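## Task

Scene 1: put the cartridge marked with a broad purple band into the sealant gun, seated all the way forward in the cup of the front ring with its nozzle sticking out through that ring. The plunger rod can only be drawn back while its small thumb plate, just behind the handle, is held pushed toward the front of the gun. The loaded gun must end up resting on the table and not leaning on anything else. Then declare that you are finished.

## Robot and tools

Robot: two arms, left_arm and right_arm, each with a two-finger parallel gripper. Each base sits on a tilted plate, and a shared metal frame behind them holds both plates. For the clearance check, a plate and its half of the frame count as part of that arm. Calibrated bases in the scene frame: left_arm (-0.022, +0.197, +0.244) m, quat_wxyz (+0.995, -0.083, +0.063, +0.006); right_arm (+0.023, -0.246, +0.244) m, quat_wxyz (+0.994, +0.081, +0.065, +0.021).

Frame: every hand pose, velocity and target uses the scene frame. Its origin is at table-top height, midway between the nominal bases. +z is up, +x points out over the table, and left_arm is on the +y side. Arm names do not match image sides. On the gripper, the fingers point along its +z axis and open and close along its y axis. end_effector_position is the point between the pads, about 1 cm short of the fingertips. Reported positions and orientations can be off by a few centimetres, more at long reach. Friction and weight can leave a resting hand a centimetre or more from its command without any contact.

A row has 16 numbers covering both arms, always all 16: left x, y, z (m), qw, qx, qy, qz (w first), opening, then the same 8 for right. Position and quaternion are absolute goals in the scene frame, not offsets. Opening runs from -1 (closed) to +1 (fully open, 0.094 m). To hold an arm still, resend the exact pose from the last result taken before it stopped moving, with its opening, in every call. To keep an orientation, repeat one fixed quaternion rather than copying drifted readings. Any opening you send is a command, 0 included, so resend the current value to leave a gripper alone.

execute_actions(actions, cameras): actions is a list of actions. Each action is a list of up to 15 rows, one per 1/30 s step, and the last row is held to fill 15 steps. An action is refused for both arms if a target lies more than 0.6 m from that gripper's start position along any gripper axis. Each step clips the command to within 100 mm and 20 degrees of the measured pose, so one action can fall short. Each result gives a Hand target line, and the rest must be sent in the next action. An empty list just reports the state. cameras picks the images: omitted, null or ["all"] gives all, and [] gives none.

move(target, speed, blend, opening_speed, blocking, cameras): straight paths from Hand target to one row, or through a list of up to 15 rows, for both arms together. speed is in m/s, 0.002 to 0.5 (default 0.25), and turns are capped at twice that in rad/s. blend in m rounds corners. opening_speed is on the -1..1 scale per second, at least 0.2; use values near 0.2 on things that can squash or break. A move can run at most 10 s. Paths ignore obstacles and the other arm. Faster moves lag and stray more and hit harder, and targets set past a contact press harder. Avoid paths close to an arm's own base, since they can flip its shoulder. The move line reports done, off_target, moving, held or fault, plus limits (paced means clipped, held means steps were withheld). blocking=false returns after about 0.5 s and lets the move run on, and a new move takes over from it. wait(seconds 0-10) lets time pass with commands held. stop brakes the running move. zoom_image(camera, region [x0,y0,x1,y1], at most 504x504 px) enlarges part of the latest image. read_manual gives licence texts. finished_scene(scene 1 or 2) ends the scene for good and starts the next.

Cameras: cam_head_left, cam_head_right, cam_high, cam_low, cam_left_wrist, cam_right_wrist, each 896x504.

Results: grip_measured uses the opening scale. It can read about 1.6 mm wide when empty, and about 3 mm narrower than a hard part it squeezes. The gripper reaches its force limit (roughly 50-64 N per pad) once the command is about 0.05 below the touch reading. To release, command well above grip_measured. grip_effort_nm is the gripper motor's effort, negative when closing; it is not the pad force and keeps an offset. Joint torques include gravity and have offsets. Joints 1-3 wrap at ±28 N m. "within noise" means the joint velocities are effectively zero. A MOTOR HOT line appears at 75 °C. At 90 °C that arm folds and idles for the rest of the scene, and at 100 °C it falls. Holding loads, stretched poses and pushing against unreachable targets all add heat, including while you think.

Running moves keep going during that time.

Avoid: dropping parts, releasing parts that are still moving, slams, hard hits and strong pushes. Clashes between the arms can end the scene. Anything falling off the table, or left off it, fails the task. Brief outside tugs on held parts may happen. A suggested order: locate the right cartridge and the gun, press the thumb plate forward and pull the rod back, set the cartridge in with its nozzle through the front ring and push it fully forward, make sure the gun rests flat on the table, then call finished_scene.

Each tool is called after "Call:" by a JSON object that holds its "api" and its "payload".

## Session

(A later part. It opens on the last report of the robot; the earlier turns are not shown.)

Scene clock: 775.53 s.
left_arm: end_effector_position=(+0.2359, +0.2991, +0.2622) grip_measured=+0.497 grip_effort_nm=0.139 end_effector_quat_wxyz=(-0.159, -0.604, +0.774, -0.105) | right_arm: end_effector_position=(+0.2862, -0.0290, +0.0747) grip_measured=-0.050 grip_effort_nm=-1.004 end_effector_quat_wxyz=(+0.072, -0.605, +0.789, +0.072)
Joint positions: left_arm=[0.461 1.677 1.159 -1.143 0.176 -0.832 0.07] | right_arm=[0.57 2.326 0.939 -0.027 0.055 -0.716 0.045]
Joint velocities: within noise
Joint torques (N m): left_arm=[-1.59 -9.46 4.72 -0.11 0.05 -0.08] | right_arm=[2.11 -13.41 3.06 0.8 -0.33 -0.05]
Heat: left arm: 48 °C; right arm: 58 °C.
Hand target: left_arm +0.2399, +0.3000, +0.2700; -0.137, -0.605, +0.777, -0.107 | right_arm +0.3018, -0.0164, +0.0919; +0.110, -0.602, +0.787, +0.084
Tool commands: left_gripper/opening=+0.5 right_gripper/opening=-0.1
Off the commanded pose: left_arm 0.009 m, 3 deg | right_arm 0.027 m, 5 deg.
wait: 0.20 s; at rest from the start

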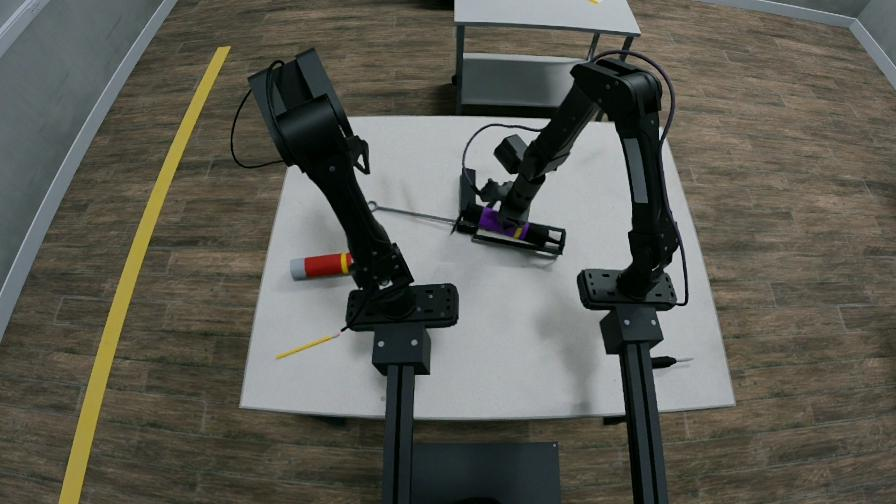

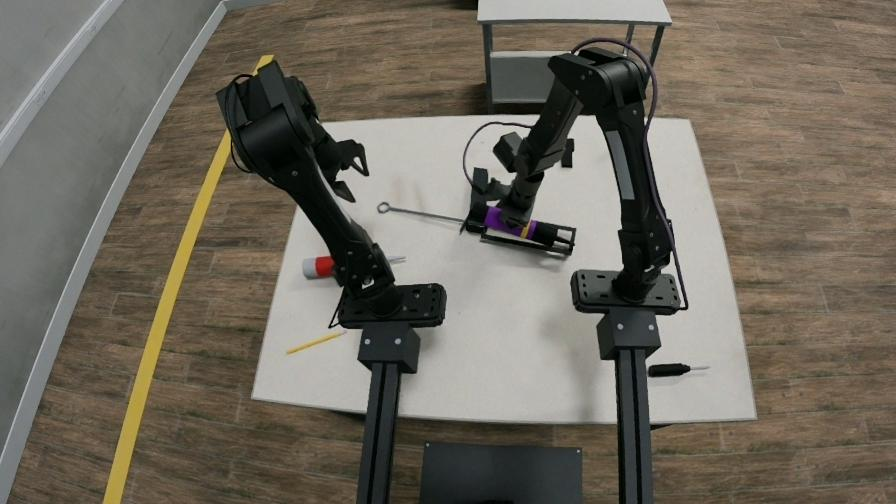

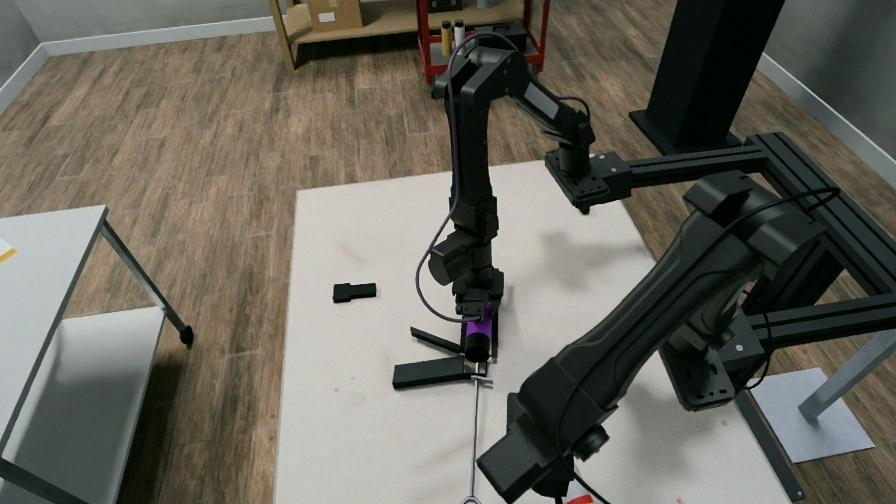

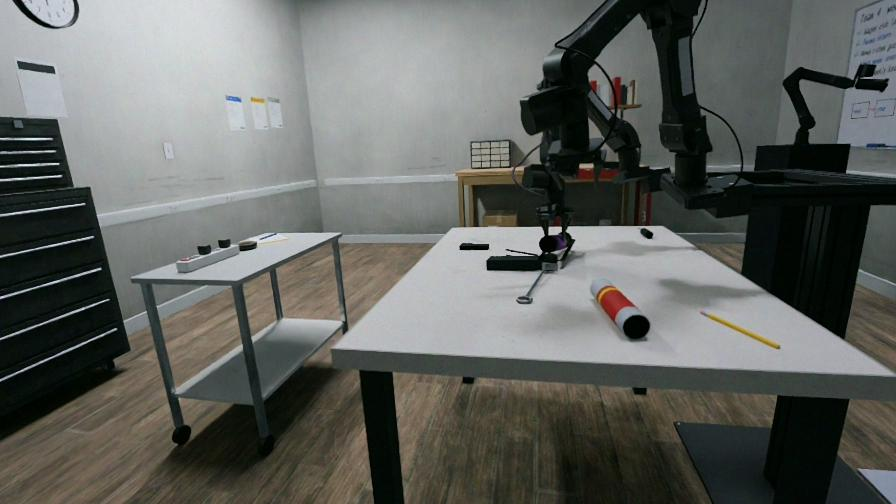

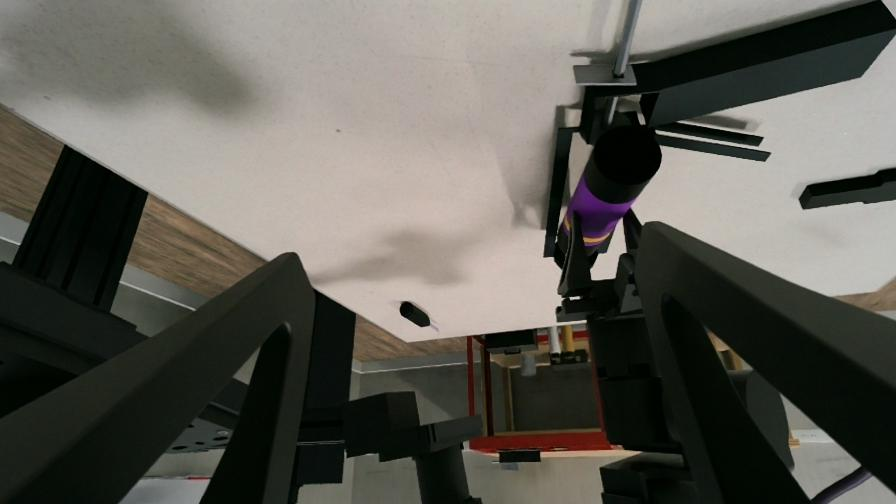

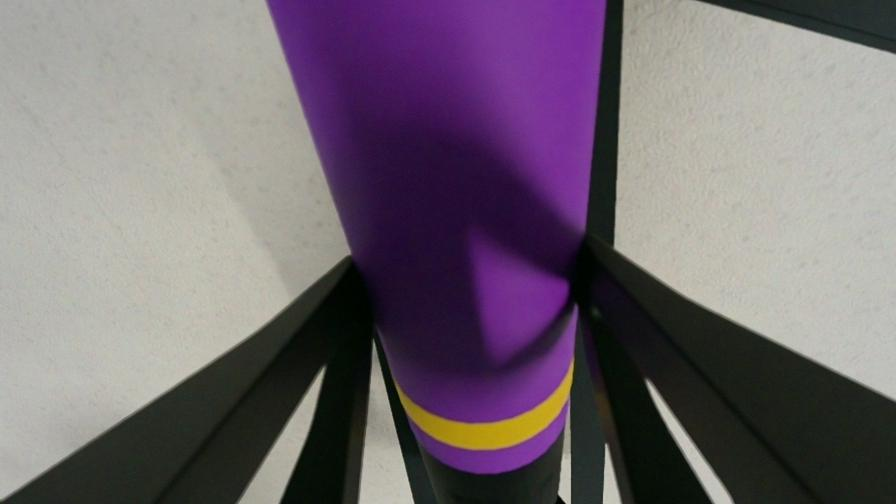

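Call:
{"api": "move", "payload": {"target": [[0.24,0.30,0.27,0.137,0.6052,-0.777,0.1067,0.5,0.296,-0.043,0.090,0.1106,-0.6015,0.7867,0.0845,-0.1]], "speed": 0.05, "cameras": ["cam_head_left","cam_right_wrist","cam_high","cam_left_wrist"]}}

Call:
{"api": "zoom_image", "payload": {"camera": "cam_head_left", "region": [430, 160, 600, 280]}}

Call:
{"api": "zoom_image", "payload": {"camera": "cam_high", "region": [400, 230, 560, 400]}}

Call:
{"api": "zoom_image", "payload": {"camera": "cam_left_wrist", "region": [530, 100, 680, 300]}}

Scene clock: 792.30 s.
left_arm: end_effector_position=(+0.2360, +0.2992, +0.2622) grip_measured=+0.497 grip_effort_nm=0.134 end_effector_quat_wxyz=(-0.159, -0.604, +0.774, -0.105) | right_arm: end_effector_position=(+0.2807, -0.0540, +0.0749) grip_measured=-0.050 grip_effort_nm=-1.004 end_effector_quat_wxyz=(+0.074, -0.605, +0.789, +0.074)
Joint positions: left_arm=[0.461 1.677 1.159 -1.143 0.176 -0.832 0.07] | right_arm=[0.511 2.282 0.849 0.025 0.041 -0.775 0.045]
Joint velocities: within noise
Joint torques (N m): left_arm=[-1.51 -9.62 4.72 -0.1 0.08 -0.11] | right_arm=[1.76 -12.64 2.59 0.79 -0.31 -0.05]
Heat: left arm: 48 °C; right arm: 61 °C.
Hand target: left_arm +0.2400, +0.3000, +0.2699; -0.137, -0.605, +0.777, -0.107 | right_arm +0.2959, -0.0433, +0.0900; +0.110, -0.602, +0.786, +0.084
Off the commanded pose: left_arm 0.009 m, 3 deg | right_arm 0.024 m, 4 deg.
move: off_target (left_arm, right_arm)
Images, in order (width x height): cam_head_left 896x504, cam_high 896x504, cam_left_wrist 896x504, cam_right_wrist 896x504.

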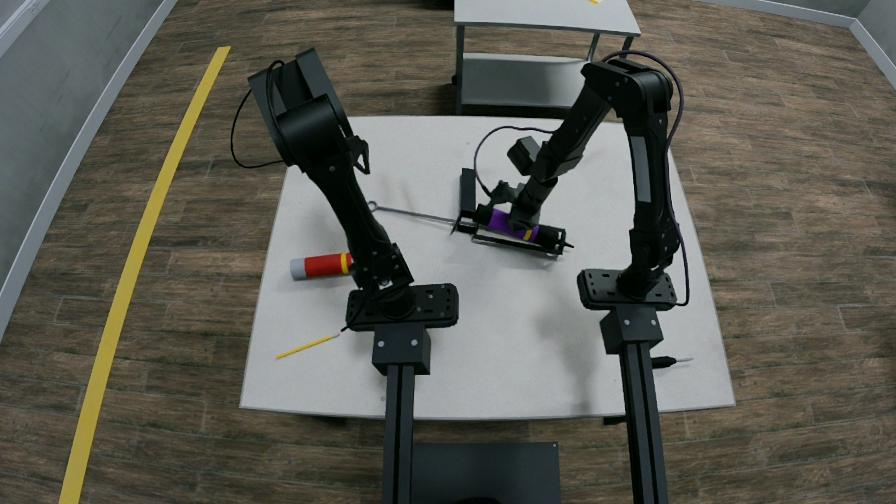

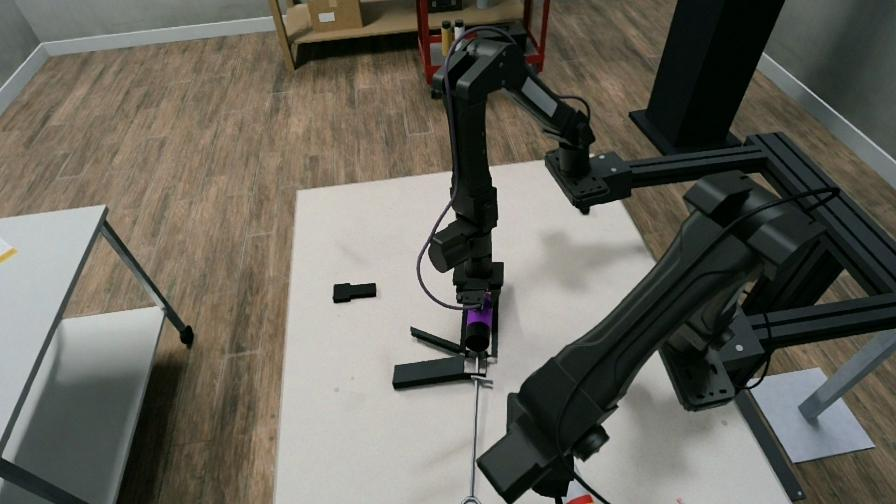

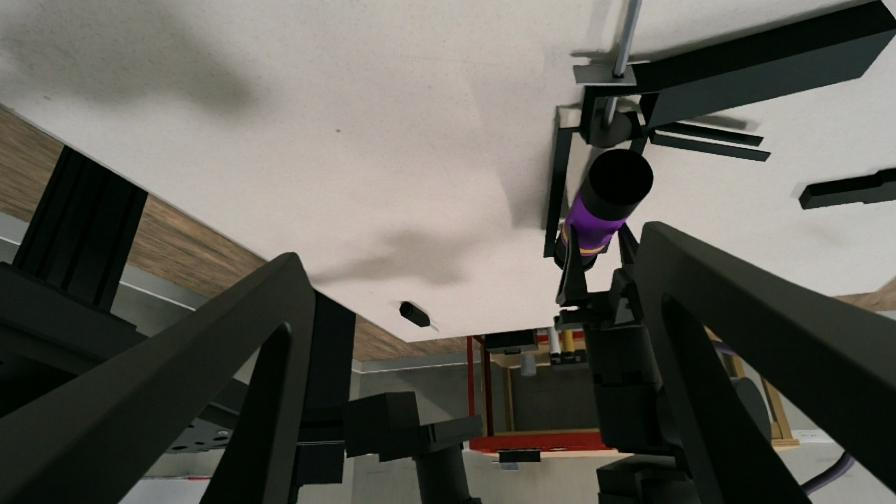

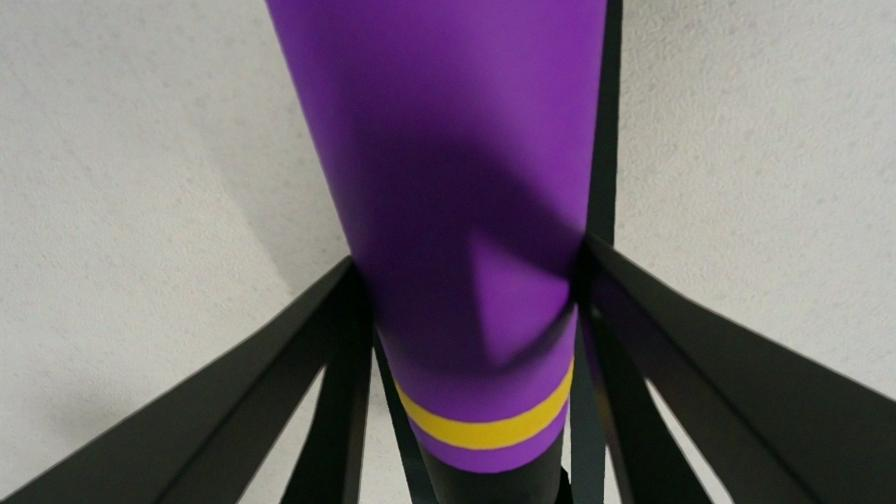

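Scaled by 2.965 from the camera's 896x504 image, which has a finer 1280x720 frame.

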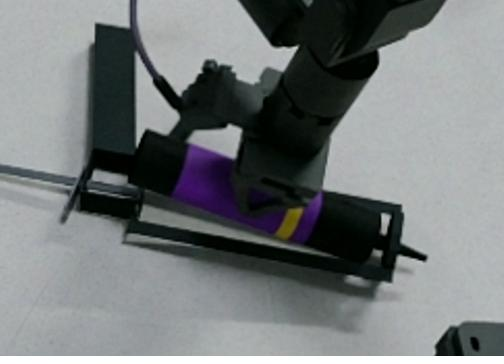

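Scaled by 2.965 from the camera's 896x504 image, which has a finer 1280x720 frame.

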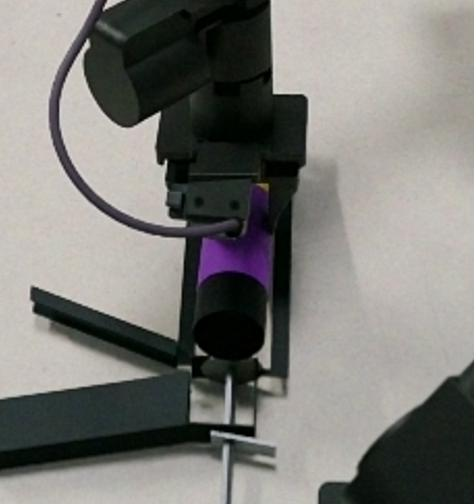

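Scaled by 2.520 from the camera's 896x504 image, which has a finer 1280x720 frame.

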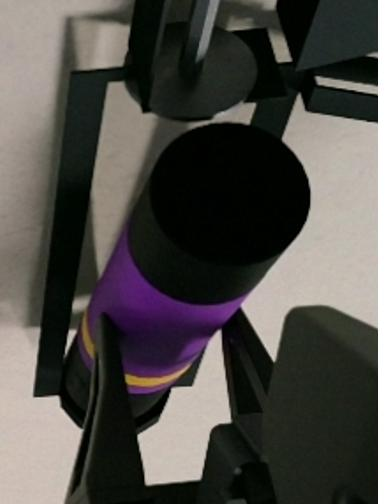

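Call:
{"api": "move", "payload": {"target": [[0.24,0.30,0.27,0.137,0.6052,-0.777,0.1067,0.5,0.293,-0.052,0.082,0.1106,-0.6015,0.7867,0.0845,-0.1]], "speed": 0.03, "cameras": ["cam_head_left","cam_right_wrist","cam_high","cam_left_wrist"]}}

Call:
{"api": "zoom_image", "payload": {"camera": "cam_head_left", "region": [490, 190, 590, 270]}}

Call:
{"api": "zoom_image", "payload": {"camera": "cam_left_wrist", "region": [530, 100, 680, 300]}}

Scene clock: 798.80 s.
left_arm: end_effector_position=(+0.2360, +0.2992, +0.2622) grip_measured=+0.497 grip_effort_nm=0.134 end_effector_quat_wxyz=(-0.159, -0.604, +0.774, -0.105) | right_arm: end_effector_position=(+0.2808, -0.0616, +0.0716) grip_measured=-0.051 grip_effort_nm=-1.004 end_effector_quat_wxyz=(+0.079, -0.605, +0.789, +0.074)
Joint positions: left_arm=[0.461 1.677 1.159 -1.143 0.176 -0.832 0.07] | right_arm=[0.487 2.282 0.821 0.065 0.037 -0.8 0.045]
Joint velocities: within noise
Joint torques (N m): left_arm=[-1.54 -9.5 4.74 -0.09 0.07 -0.11] | right_arm=[1.57 -11.14 2.47 0.83 -0.38 -0.06]
Heat: left arm: 48 °C; right arm: 62 °C.
Hand target: left_arm +0.2399, +0.3000, +0.2699; -0.137, -0.605, +0.777, -0.107 | right_arm +0.2928, -0.0523, +0.0821; +0.110, -0.602, +0.787, +0.084
Off the commanded pose: left_arm 0.009 m, 3 deg | right_arm 0.019 m, 4 deg.
move: off_target (left_arm, right_arm)
Images, in order (width x height): cam_head_left 896x504, cam_high 896x504, cam_left_wrist 896x504, cam_right_wrist 896x504.

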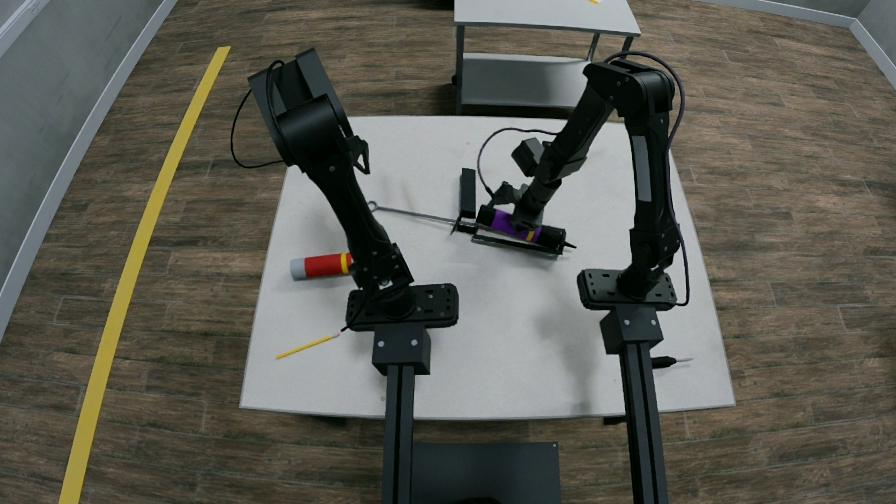

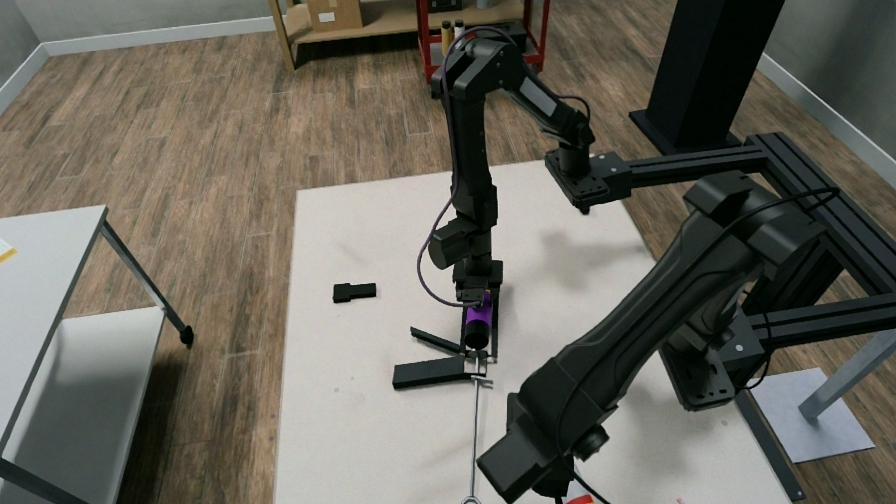

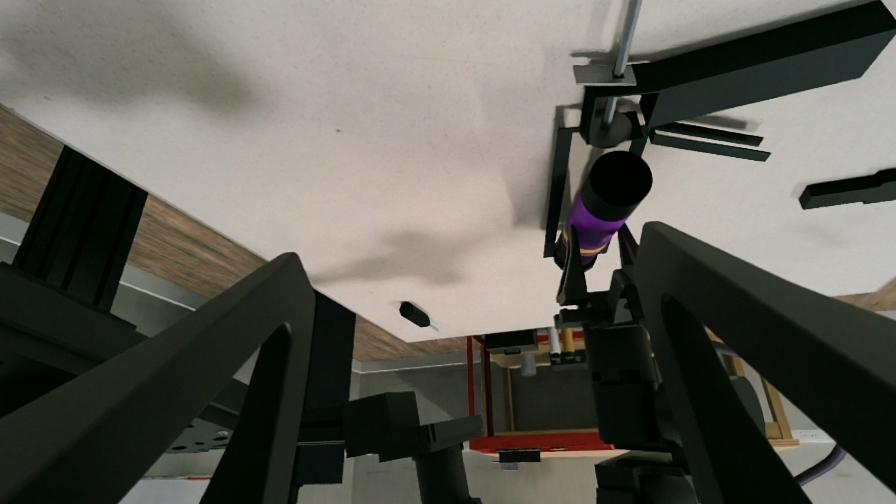

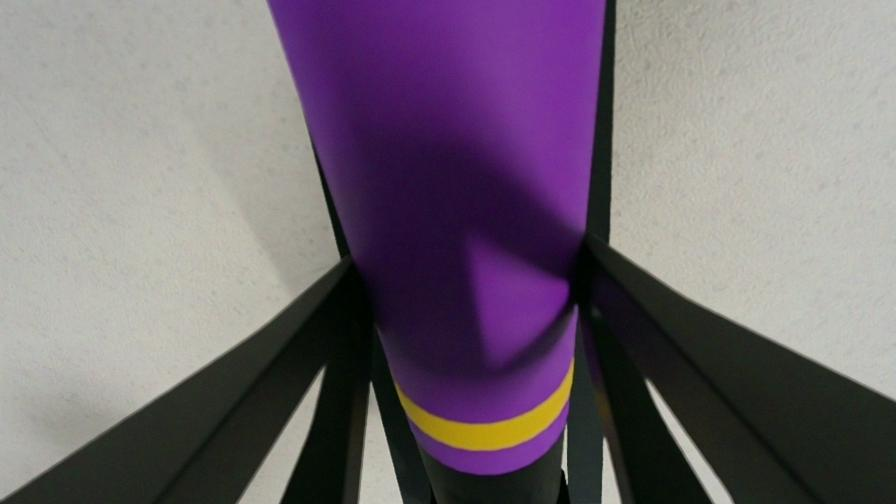

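Scaled by 5.040 from the camera's 896x504 image, which has a finer 1280x720 frame.

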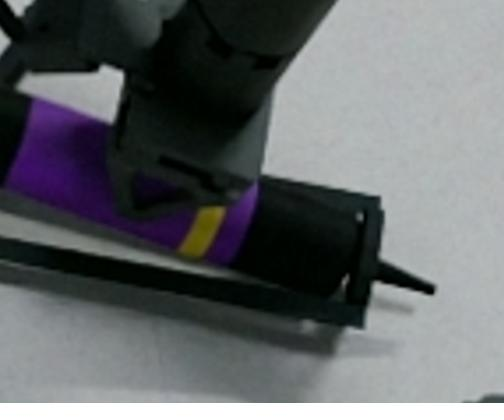

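Scaled by 2.520 from the camera's 896x504 image, which has a finer 1280x720 frame.

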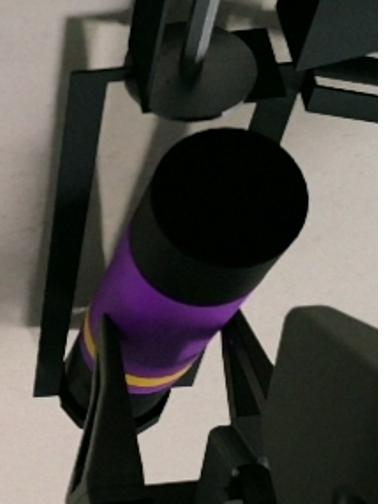

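Call:
{"api": "move", "payload": {"target": [[0.24,0.30,0.27,0.137,0.6052,-0.777,0.1067,0.5,0.289,-0.061,0.073,0.0899,-0.6035,0.7893,0.0688,-0.1]], "speed": 0.03, "cameras": ["cam_head_left","cam_left_wrist"]}}

Call:
{"api": "zoom_image", "payload": {"camera": "cam_head_left", "region": [440, 190, 590, 270]}}

Call:
{"api": "zoom_image", "payload": {"camera": "cam_left_wrist", "region": [530, 100, 680, 300]}}

Scene clock: 805.57 s.
left_arm: end_effector_position=(+0.2360, +0.2992, +0.2622) grip_measured=+0.497 grip_effort_nm=0.139 end_effector_quat_wxyz=(-0.159, -0.604, +0.774, -0.105) | right_arm: end_effector_position=(+0.2817, -0.0631, +0.0713) grip_measured=-0.051 grip_effort_nm=-1.004 end_effector_quat_wxyz=(+0.079, -0.605, +0.789, +0.069)
Joint positions: left_arm=[0.461 1.677 1.159 -1.143 0.176 -0.832 0.07] | right_arm=[0.487 2.282 0.821 0.065 0.047 -0.801 0.045]
Joint velocities: within noise
Joint torques (N m): left_arm=[-1.57 -9.62 4.66 -0.09 0.07 -0.09] | right_arm=[1.39 -8.69 3.25 0.66 -0.11 -0.08]
Heat: left arm: 48 °C; right arm: 61 °C.
Hand target: left_arm +0.2399, +0.3000, +0.2700; -0.137, -0.605, +0.777, -0.107 | right_arm +0.2889, -0.0612, +0.0730; +0.090, -0.604, +0.789, +0.069
Off the commanded pose: left_arm 0.009 m, 3 deg | right_arm 0.008 m, 1 deg.
move: off_target (left_arm)
Images, in order (width x height): cam_head_left 896x504, cam_left_wrist 896x504.

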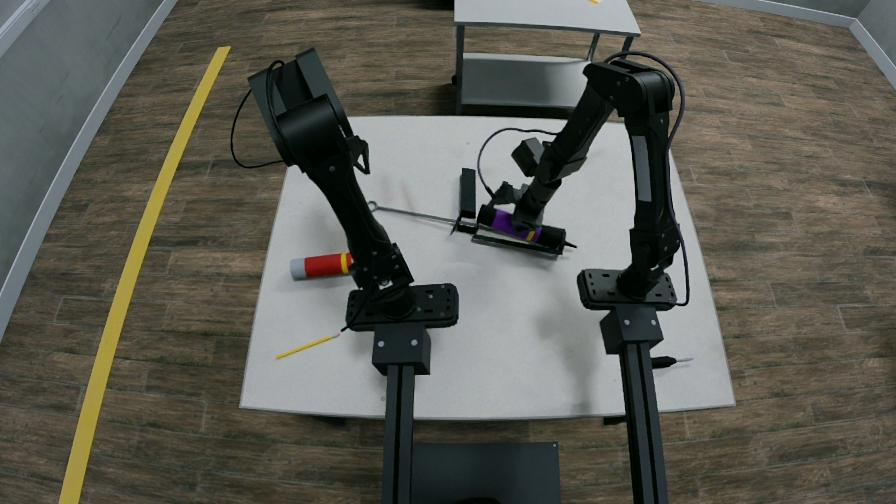

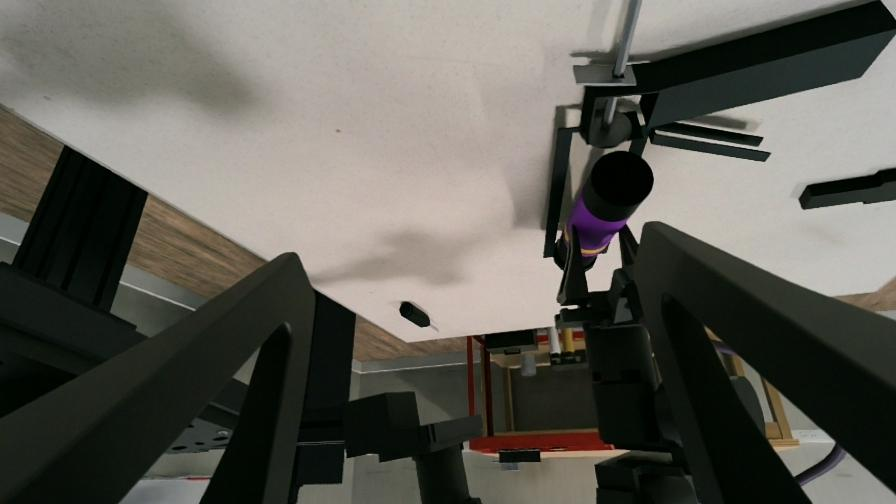

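Scaled by 3.360 from the camera's 896x504 image, which has a finer 1280x720 frame.

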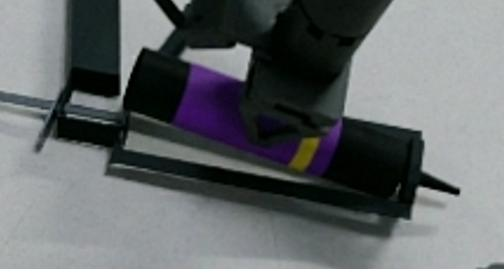

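Scaled by 2.520 from the camera's 896x504 image, which has a finer 1280x720 frame.

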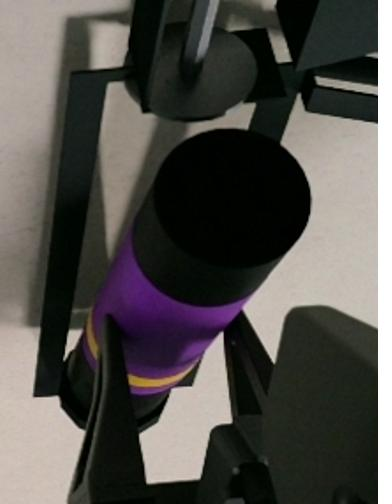

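Call:
{"api": "move", "payload": {"target": [[0.24,0.30,0.27,0.137,0.6052,-0.777,0.1067,0.5,0.285,-0.073,0.066,0.0693,-0.6051,0.7914,0.0530,-0.1]], "speed": 0.03, "cameras": ["cam_head_left","cam_left_wrist","cam_right_wrist"]}}

Call:
{"api": "zoom_image", "payload": {"camera": "cam_head_left", "region": [440, 190, 590, 270]}}

Call:
{"api": "zoom_image", "payload": {"camera": "cam_left_wrist", "region": [530, 100, 680, 300]}}

Scene clock: 812.37 s.
left_arm: end_effector_position=(+0.2360, +0.2992, +0.2622) grip_measured=+0.497 grip_effort_nm=0.144 end_effector_quat_wxyz=(-0.159, -0.604, +0.774, -0.105) | right_arm: end_effector_position=(+0.2816, -0.0721, +0.0668) grip_measured=-0.051 grip_effort_nm=-1.009 end_effector_quat_wxyz=(+0.068, -0.604, +0.792, +0.056)
Joint positions: left_arm=[0.461 1.677 1.159 -1.143 0.176 -0.832 0.07] | right_arm=[0.475 2.292 0.821 0.059 0.074 -0.805 0.045]
Joint velocities: within noise
Joint torques (N m): left_arm=[-1.63 -9.58 4.62 -0.11 0.09 -0.13] | right_arm=[1.51 -8.12 3.17 0.45 0 -0.09]
Heat: left arm: 48 °C; right arm: 59 °C.
Hand target: left_arm +0.2399, +0.2999, +0.2700; -0.137, -0.605, +0.777, -0.107 | right_arm +0.2849, -0.0731, +0.0660; +0.069, -0.605, +0.791, +0.053
Off the commanded pose: left_arm 0.009 m, 3 deg | right_arm 0.004 m, 0 deg.
move: off_target (left_arm)
Images, in order (width x height): cam_head_left 896x504, cam_left_wrist 896x504, cam_right_wrist 896x504.

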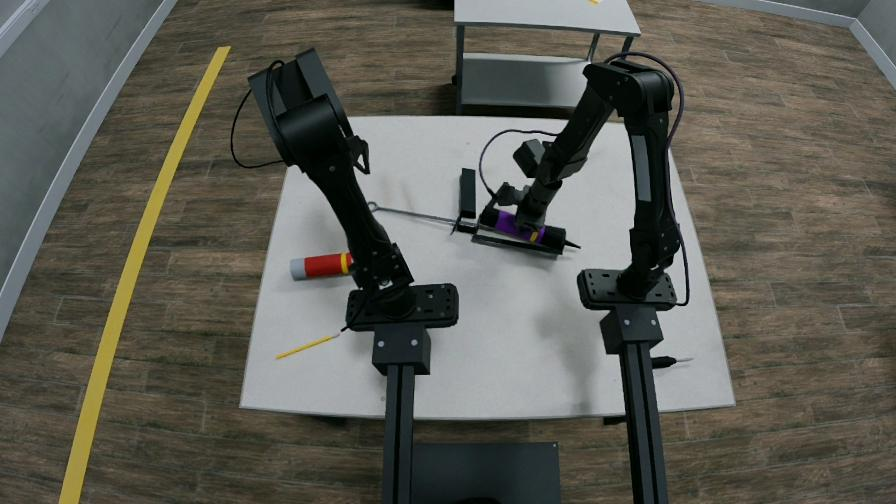

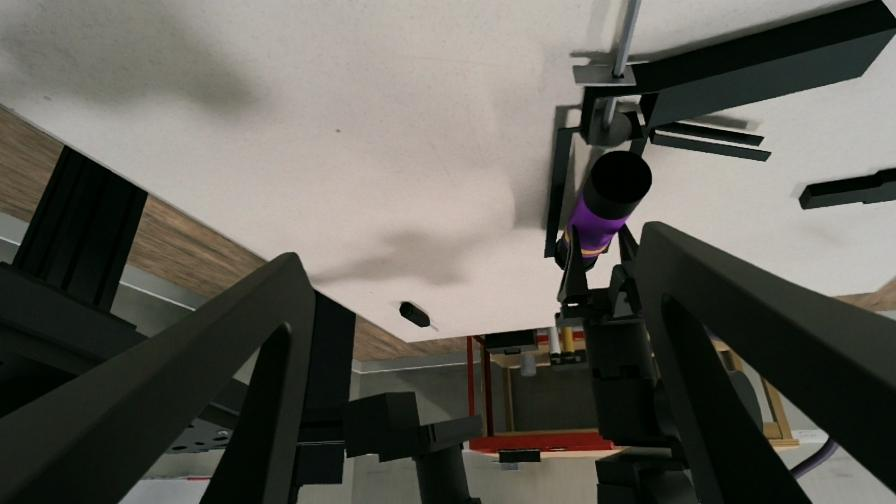

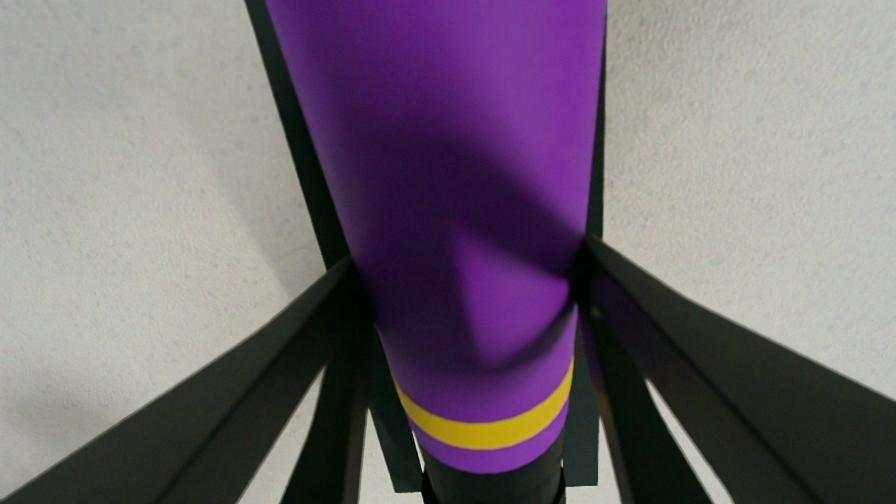

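Scaled by 3.360 from the camera's 896x504 image, which has a finer 1280x720 frame.

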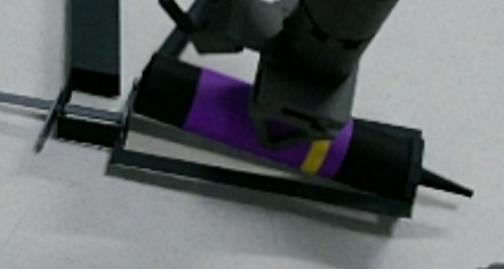

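Scaled by 2.520 from the camera's 896x504 image, which has a finer 1280x720 frame.

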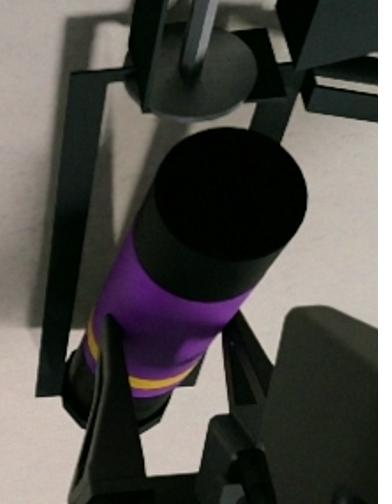

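Call:
{"api": "move", "payload": {"target": [[0.24,0.30,0.27,0.137,0.6052,-0.777,0.1067,0.5,0.281,-0.077,0.057,0.0416,-0.6066,0.7933,0.0318,-0.1]], "speed": 0.03, "cameras": ["cam_head_left","cam_left_wrist","cam_right_wrist"]}}

Call:
{"api": "zoom_image", "payload": {"camera": "cam_head_left", "region": [440, 190, 590, 270]}}

Call:
{"api": "zoom_image", "payload": {"camera": "cam_left_wrist", "region": [530, 100, 680, 300]}}

Scene clock: 822.07 s.
left_arm: end_effector_position=(+0.2360, +0.2992, +0.2622) grip_measured=+0.497 grip_effort_nm=0.139 end_effector_quat_wxyz=(-0.159, -0.604, +0.774, -0.105) | right_arm: end_effector_position=(+0.2848, -0.0769, +0.0579) grip_measured=-0.051 grip_effort_nm=-1.009 end_effector_quat_wxyz=(+0.054, -0.602, +0.796, +0.037)
Joint positions: left_arm=[0.461 1.677 1.159 -1.143 0.176 -0.832 0.07] | right_arm=[0.475 2.331 0.855 0.041 0.116 -0.798 0.045]
Joint velocities: within noise
Joint torques (N m): left_arm=[-1.76 -9.51 4.6 -0.11 0.08 -0.1] | right_arm=[3.15 -8.1 3.43 0.14 0.12 0.08]
Heat: left arm: 48 °C; right arm: 56 °C.
Hand target: left_arm +0.2399, +0.2999, +0.2700; -0.137, -0.605, +0.777, -0.107 | right_arm +0.2811, -0.0771, +0.0571; +0.042, -0.607, +0.793, +0.032
Off the commanded pose: left_arm 0.009 m, 3 deg | right_arm 0.004 m, 2 deg.
move: off_target (left_arm)
Images, in order (width x height): cam_head_left 896x504, cam_left_wrist 896x504, cam_right_wrist 896x504.

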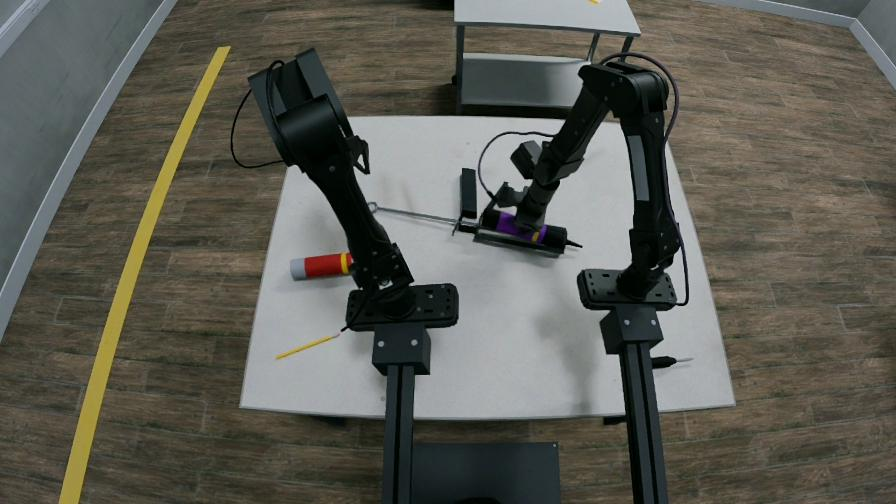

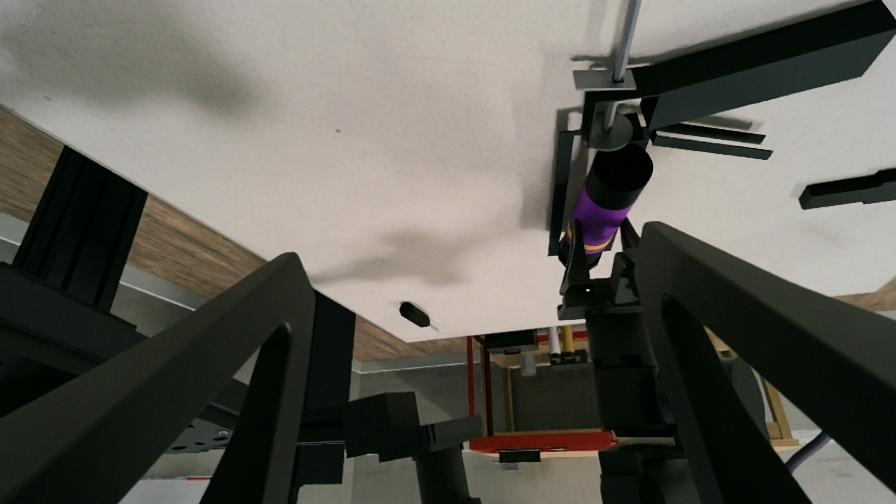

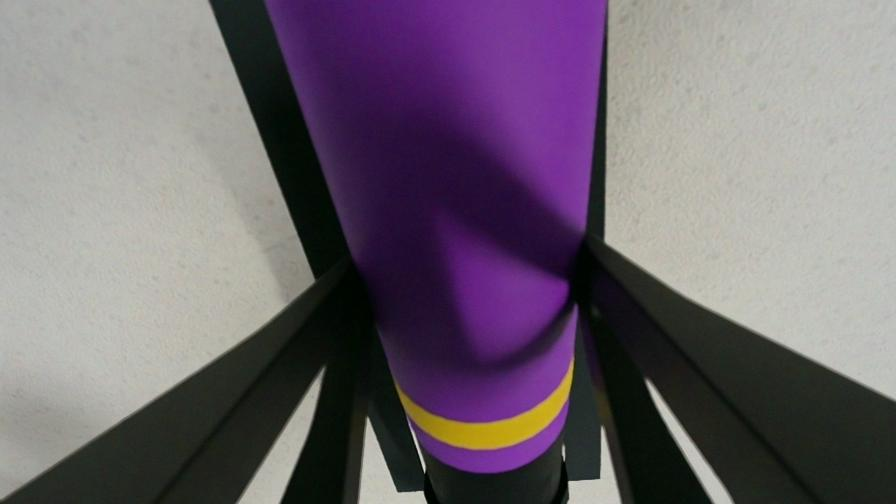

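Scaled by 3.360 from the camera's 896x504 image, which has a finer 1280x720 frame.

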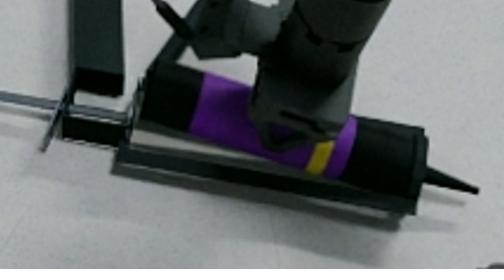

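Scaled by 2.520 from the camera's 896x504 image, which has a finer 1280x720 frame.

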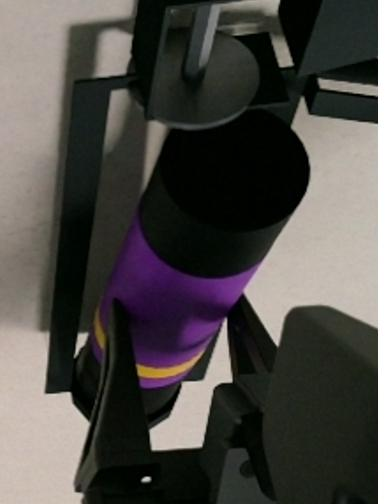

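Call:
{"api": "move", "payload": {"target": [[0.24,0.30,0.27,0.137,0.6052,-0.777,0.1067,0.5,0.272,-0.075,0.056,0.0416,-0.6066,0.7933,0.0318,-0.1]], "speed": 0.03, "cameras": ["cam_head_left","cam_left_wrist","cam_right_wrist"]}}

Call:
{"api": "zoom_image", "payload": {"camera": "cam_head_left", "region": [440, 190, 590, 270]}}

Call:
{"api": "zoom_image", "payload": {"camera": "cam_left_wrist", "region": [530, 100, 680, 300]}}

Scene clock: 829.33 s.
left_arm: end_effector_position=(+0.2360, +0.2992, +0.2622) grip_measured=+0.497 grip_effort_nm=0.144 end_effector_quat_wxyz=(-0.159, -0.604, +0.774, -0.105) | right_arm: end_effector_position=(+0.2796, -0.0753, +0.0582) grip_measured=-0.051 grip_effort_nm=-1.009 end_effector_quat_wxyz=(+0.050, -0.603, +0.796, +0.034)
Joint positions: left_arm=[0.461 1.677 1.159 -1.143 0.176 -0.832 0.07] | right_arm=[0.493 2.331 0.847 0.041 0.125 -0.781 0.045]
Joint velocities: within noise
Joint torques (N m): left_arm=[-1.58 -9.52 4.68 -0.1 0.06 -0.09] | right_arm=[3.47 -7.9 1.8 0.37 0.05 0.09]
Heat: left arm: 48 °C; right arm: 55 °C.
Hand target: left_arm +0.2399, +0.2999, +0.2700; -0.137, -0.605, +0.777, -0.107 | right_arm +0.2720, -0.0751, +0.0561; +0.042, -0.607, +0.793, +0.032
Off the commanded pose: left_arm 0.009 m, 3 deg | right_arm 0.008 m, 1 deg.
move: off_target (left_arm)
Images, in order (width x height): cam_head_left 896x504, cam_left_wrist 896x504, cam_right_wrist 896x504.

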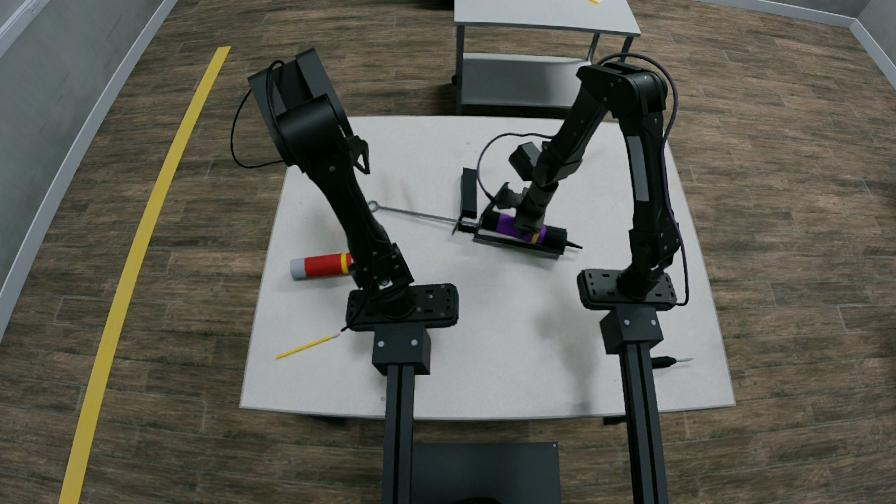

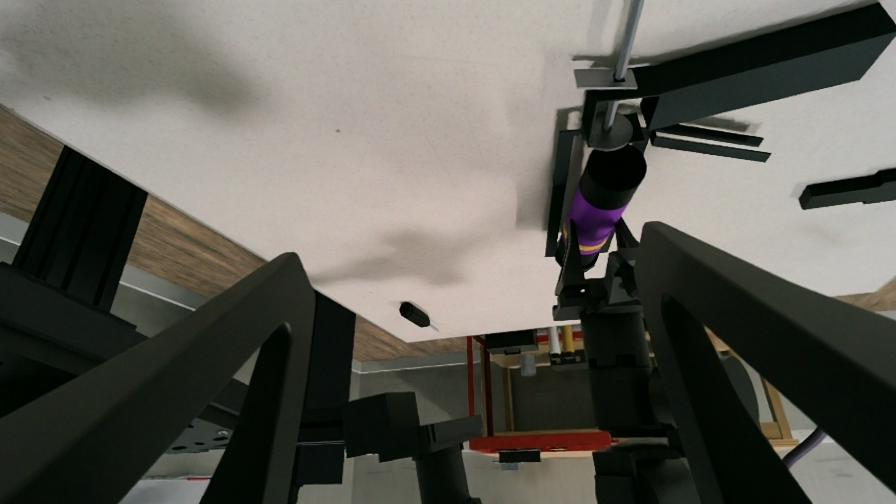

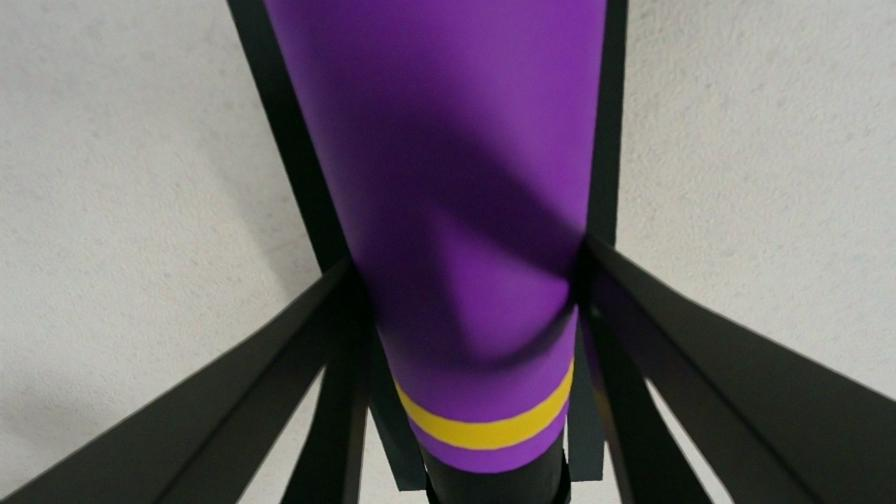

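Scaled by 3.360 from the camera's 896x504 image, which has a finer 1280x720 frame.

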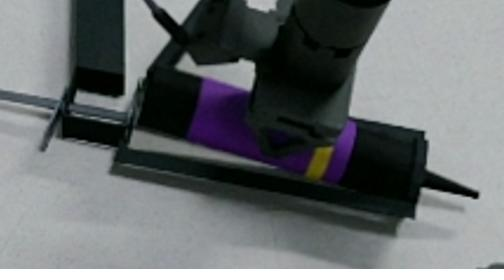

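Scaled by 2.520 from the camera's 896x504 image, which has a finer 1280x720 frame.

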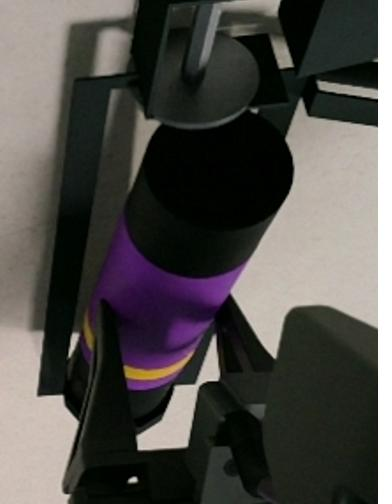

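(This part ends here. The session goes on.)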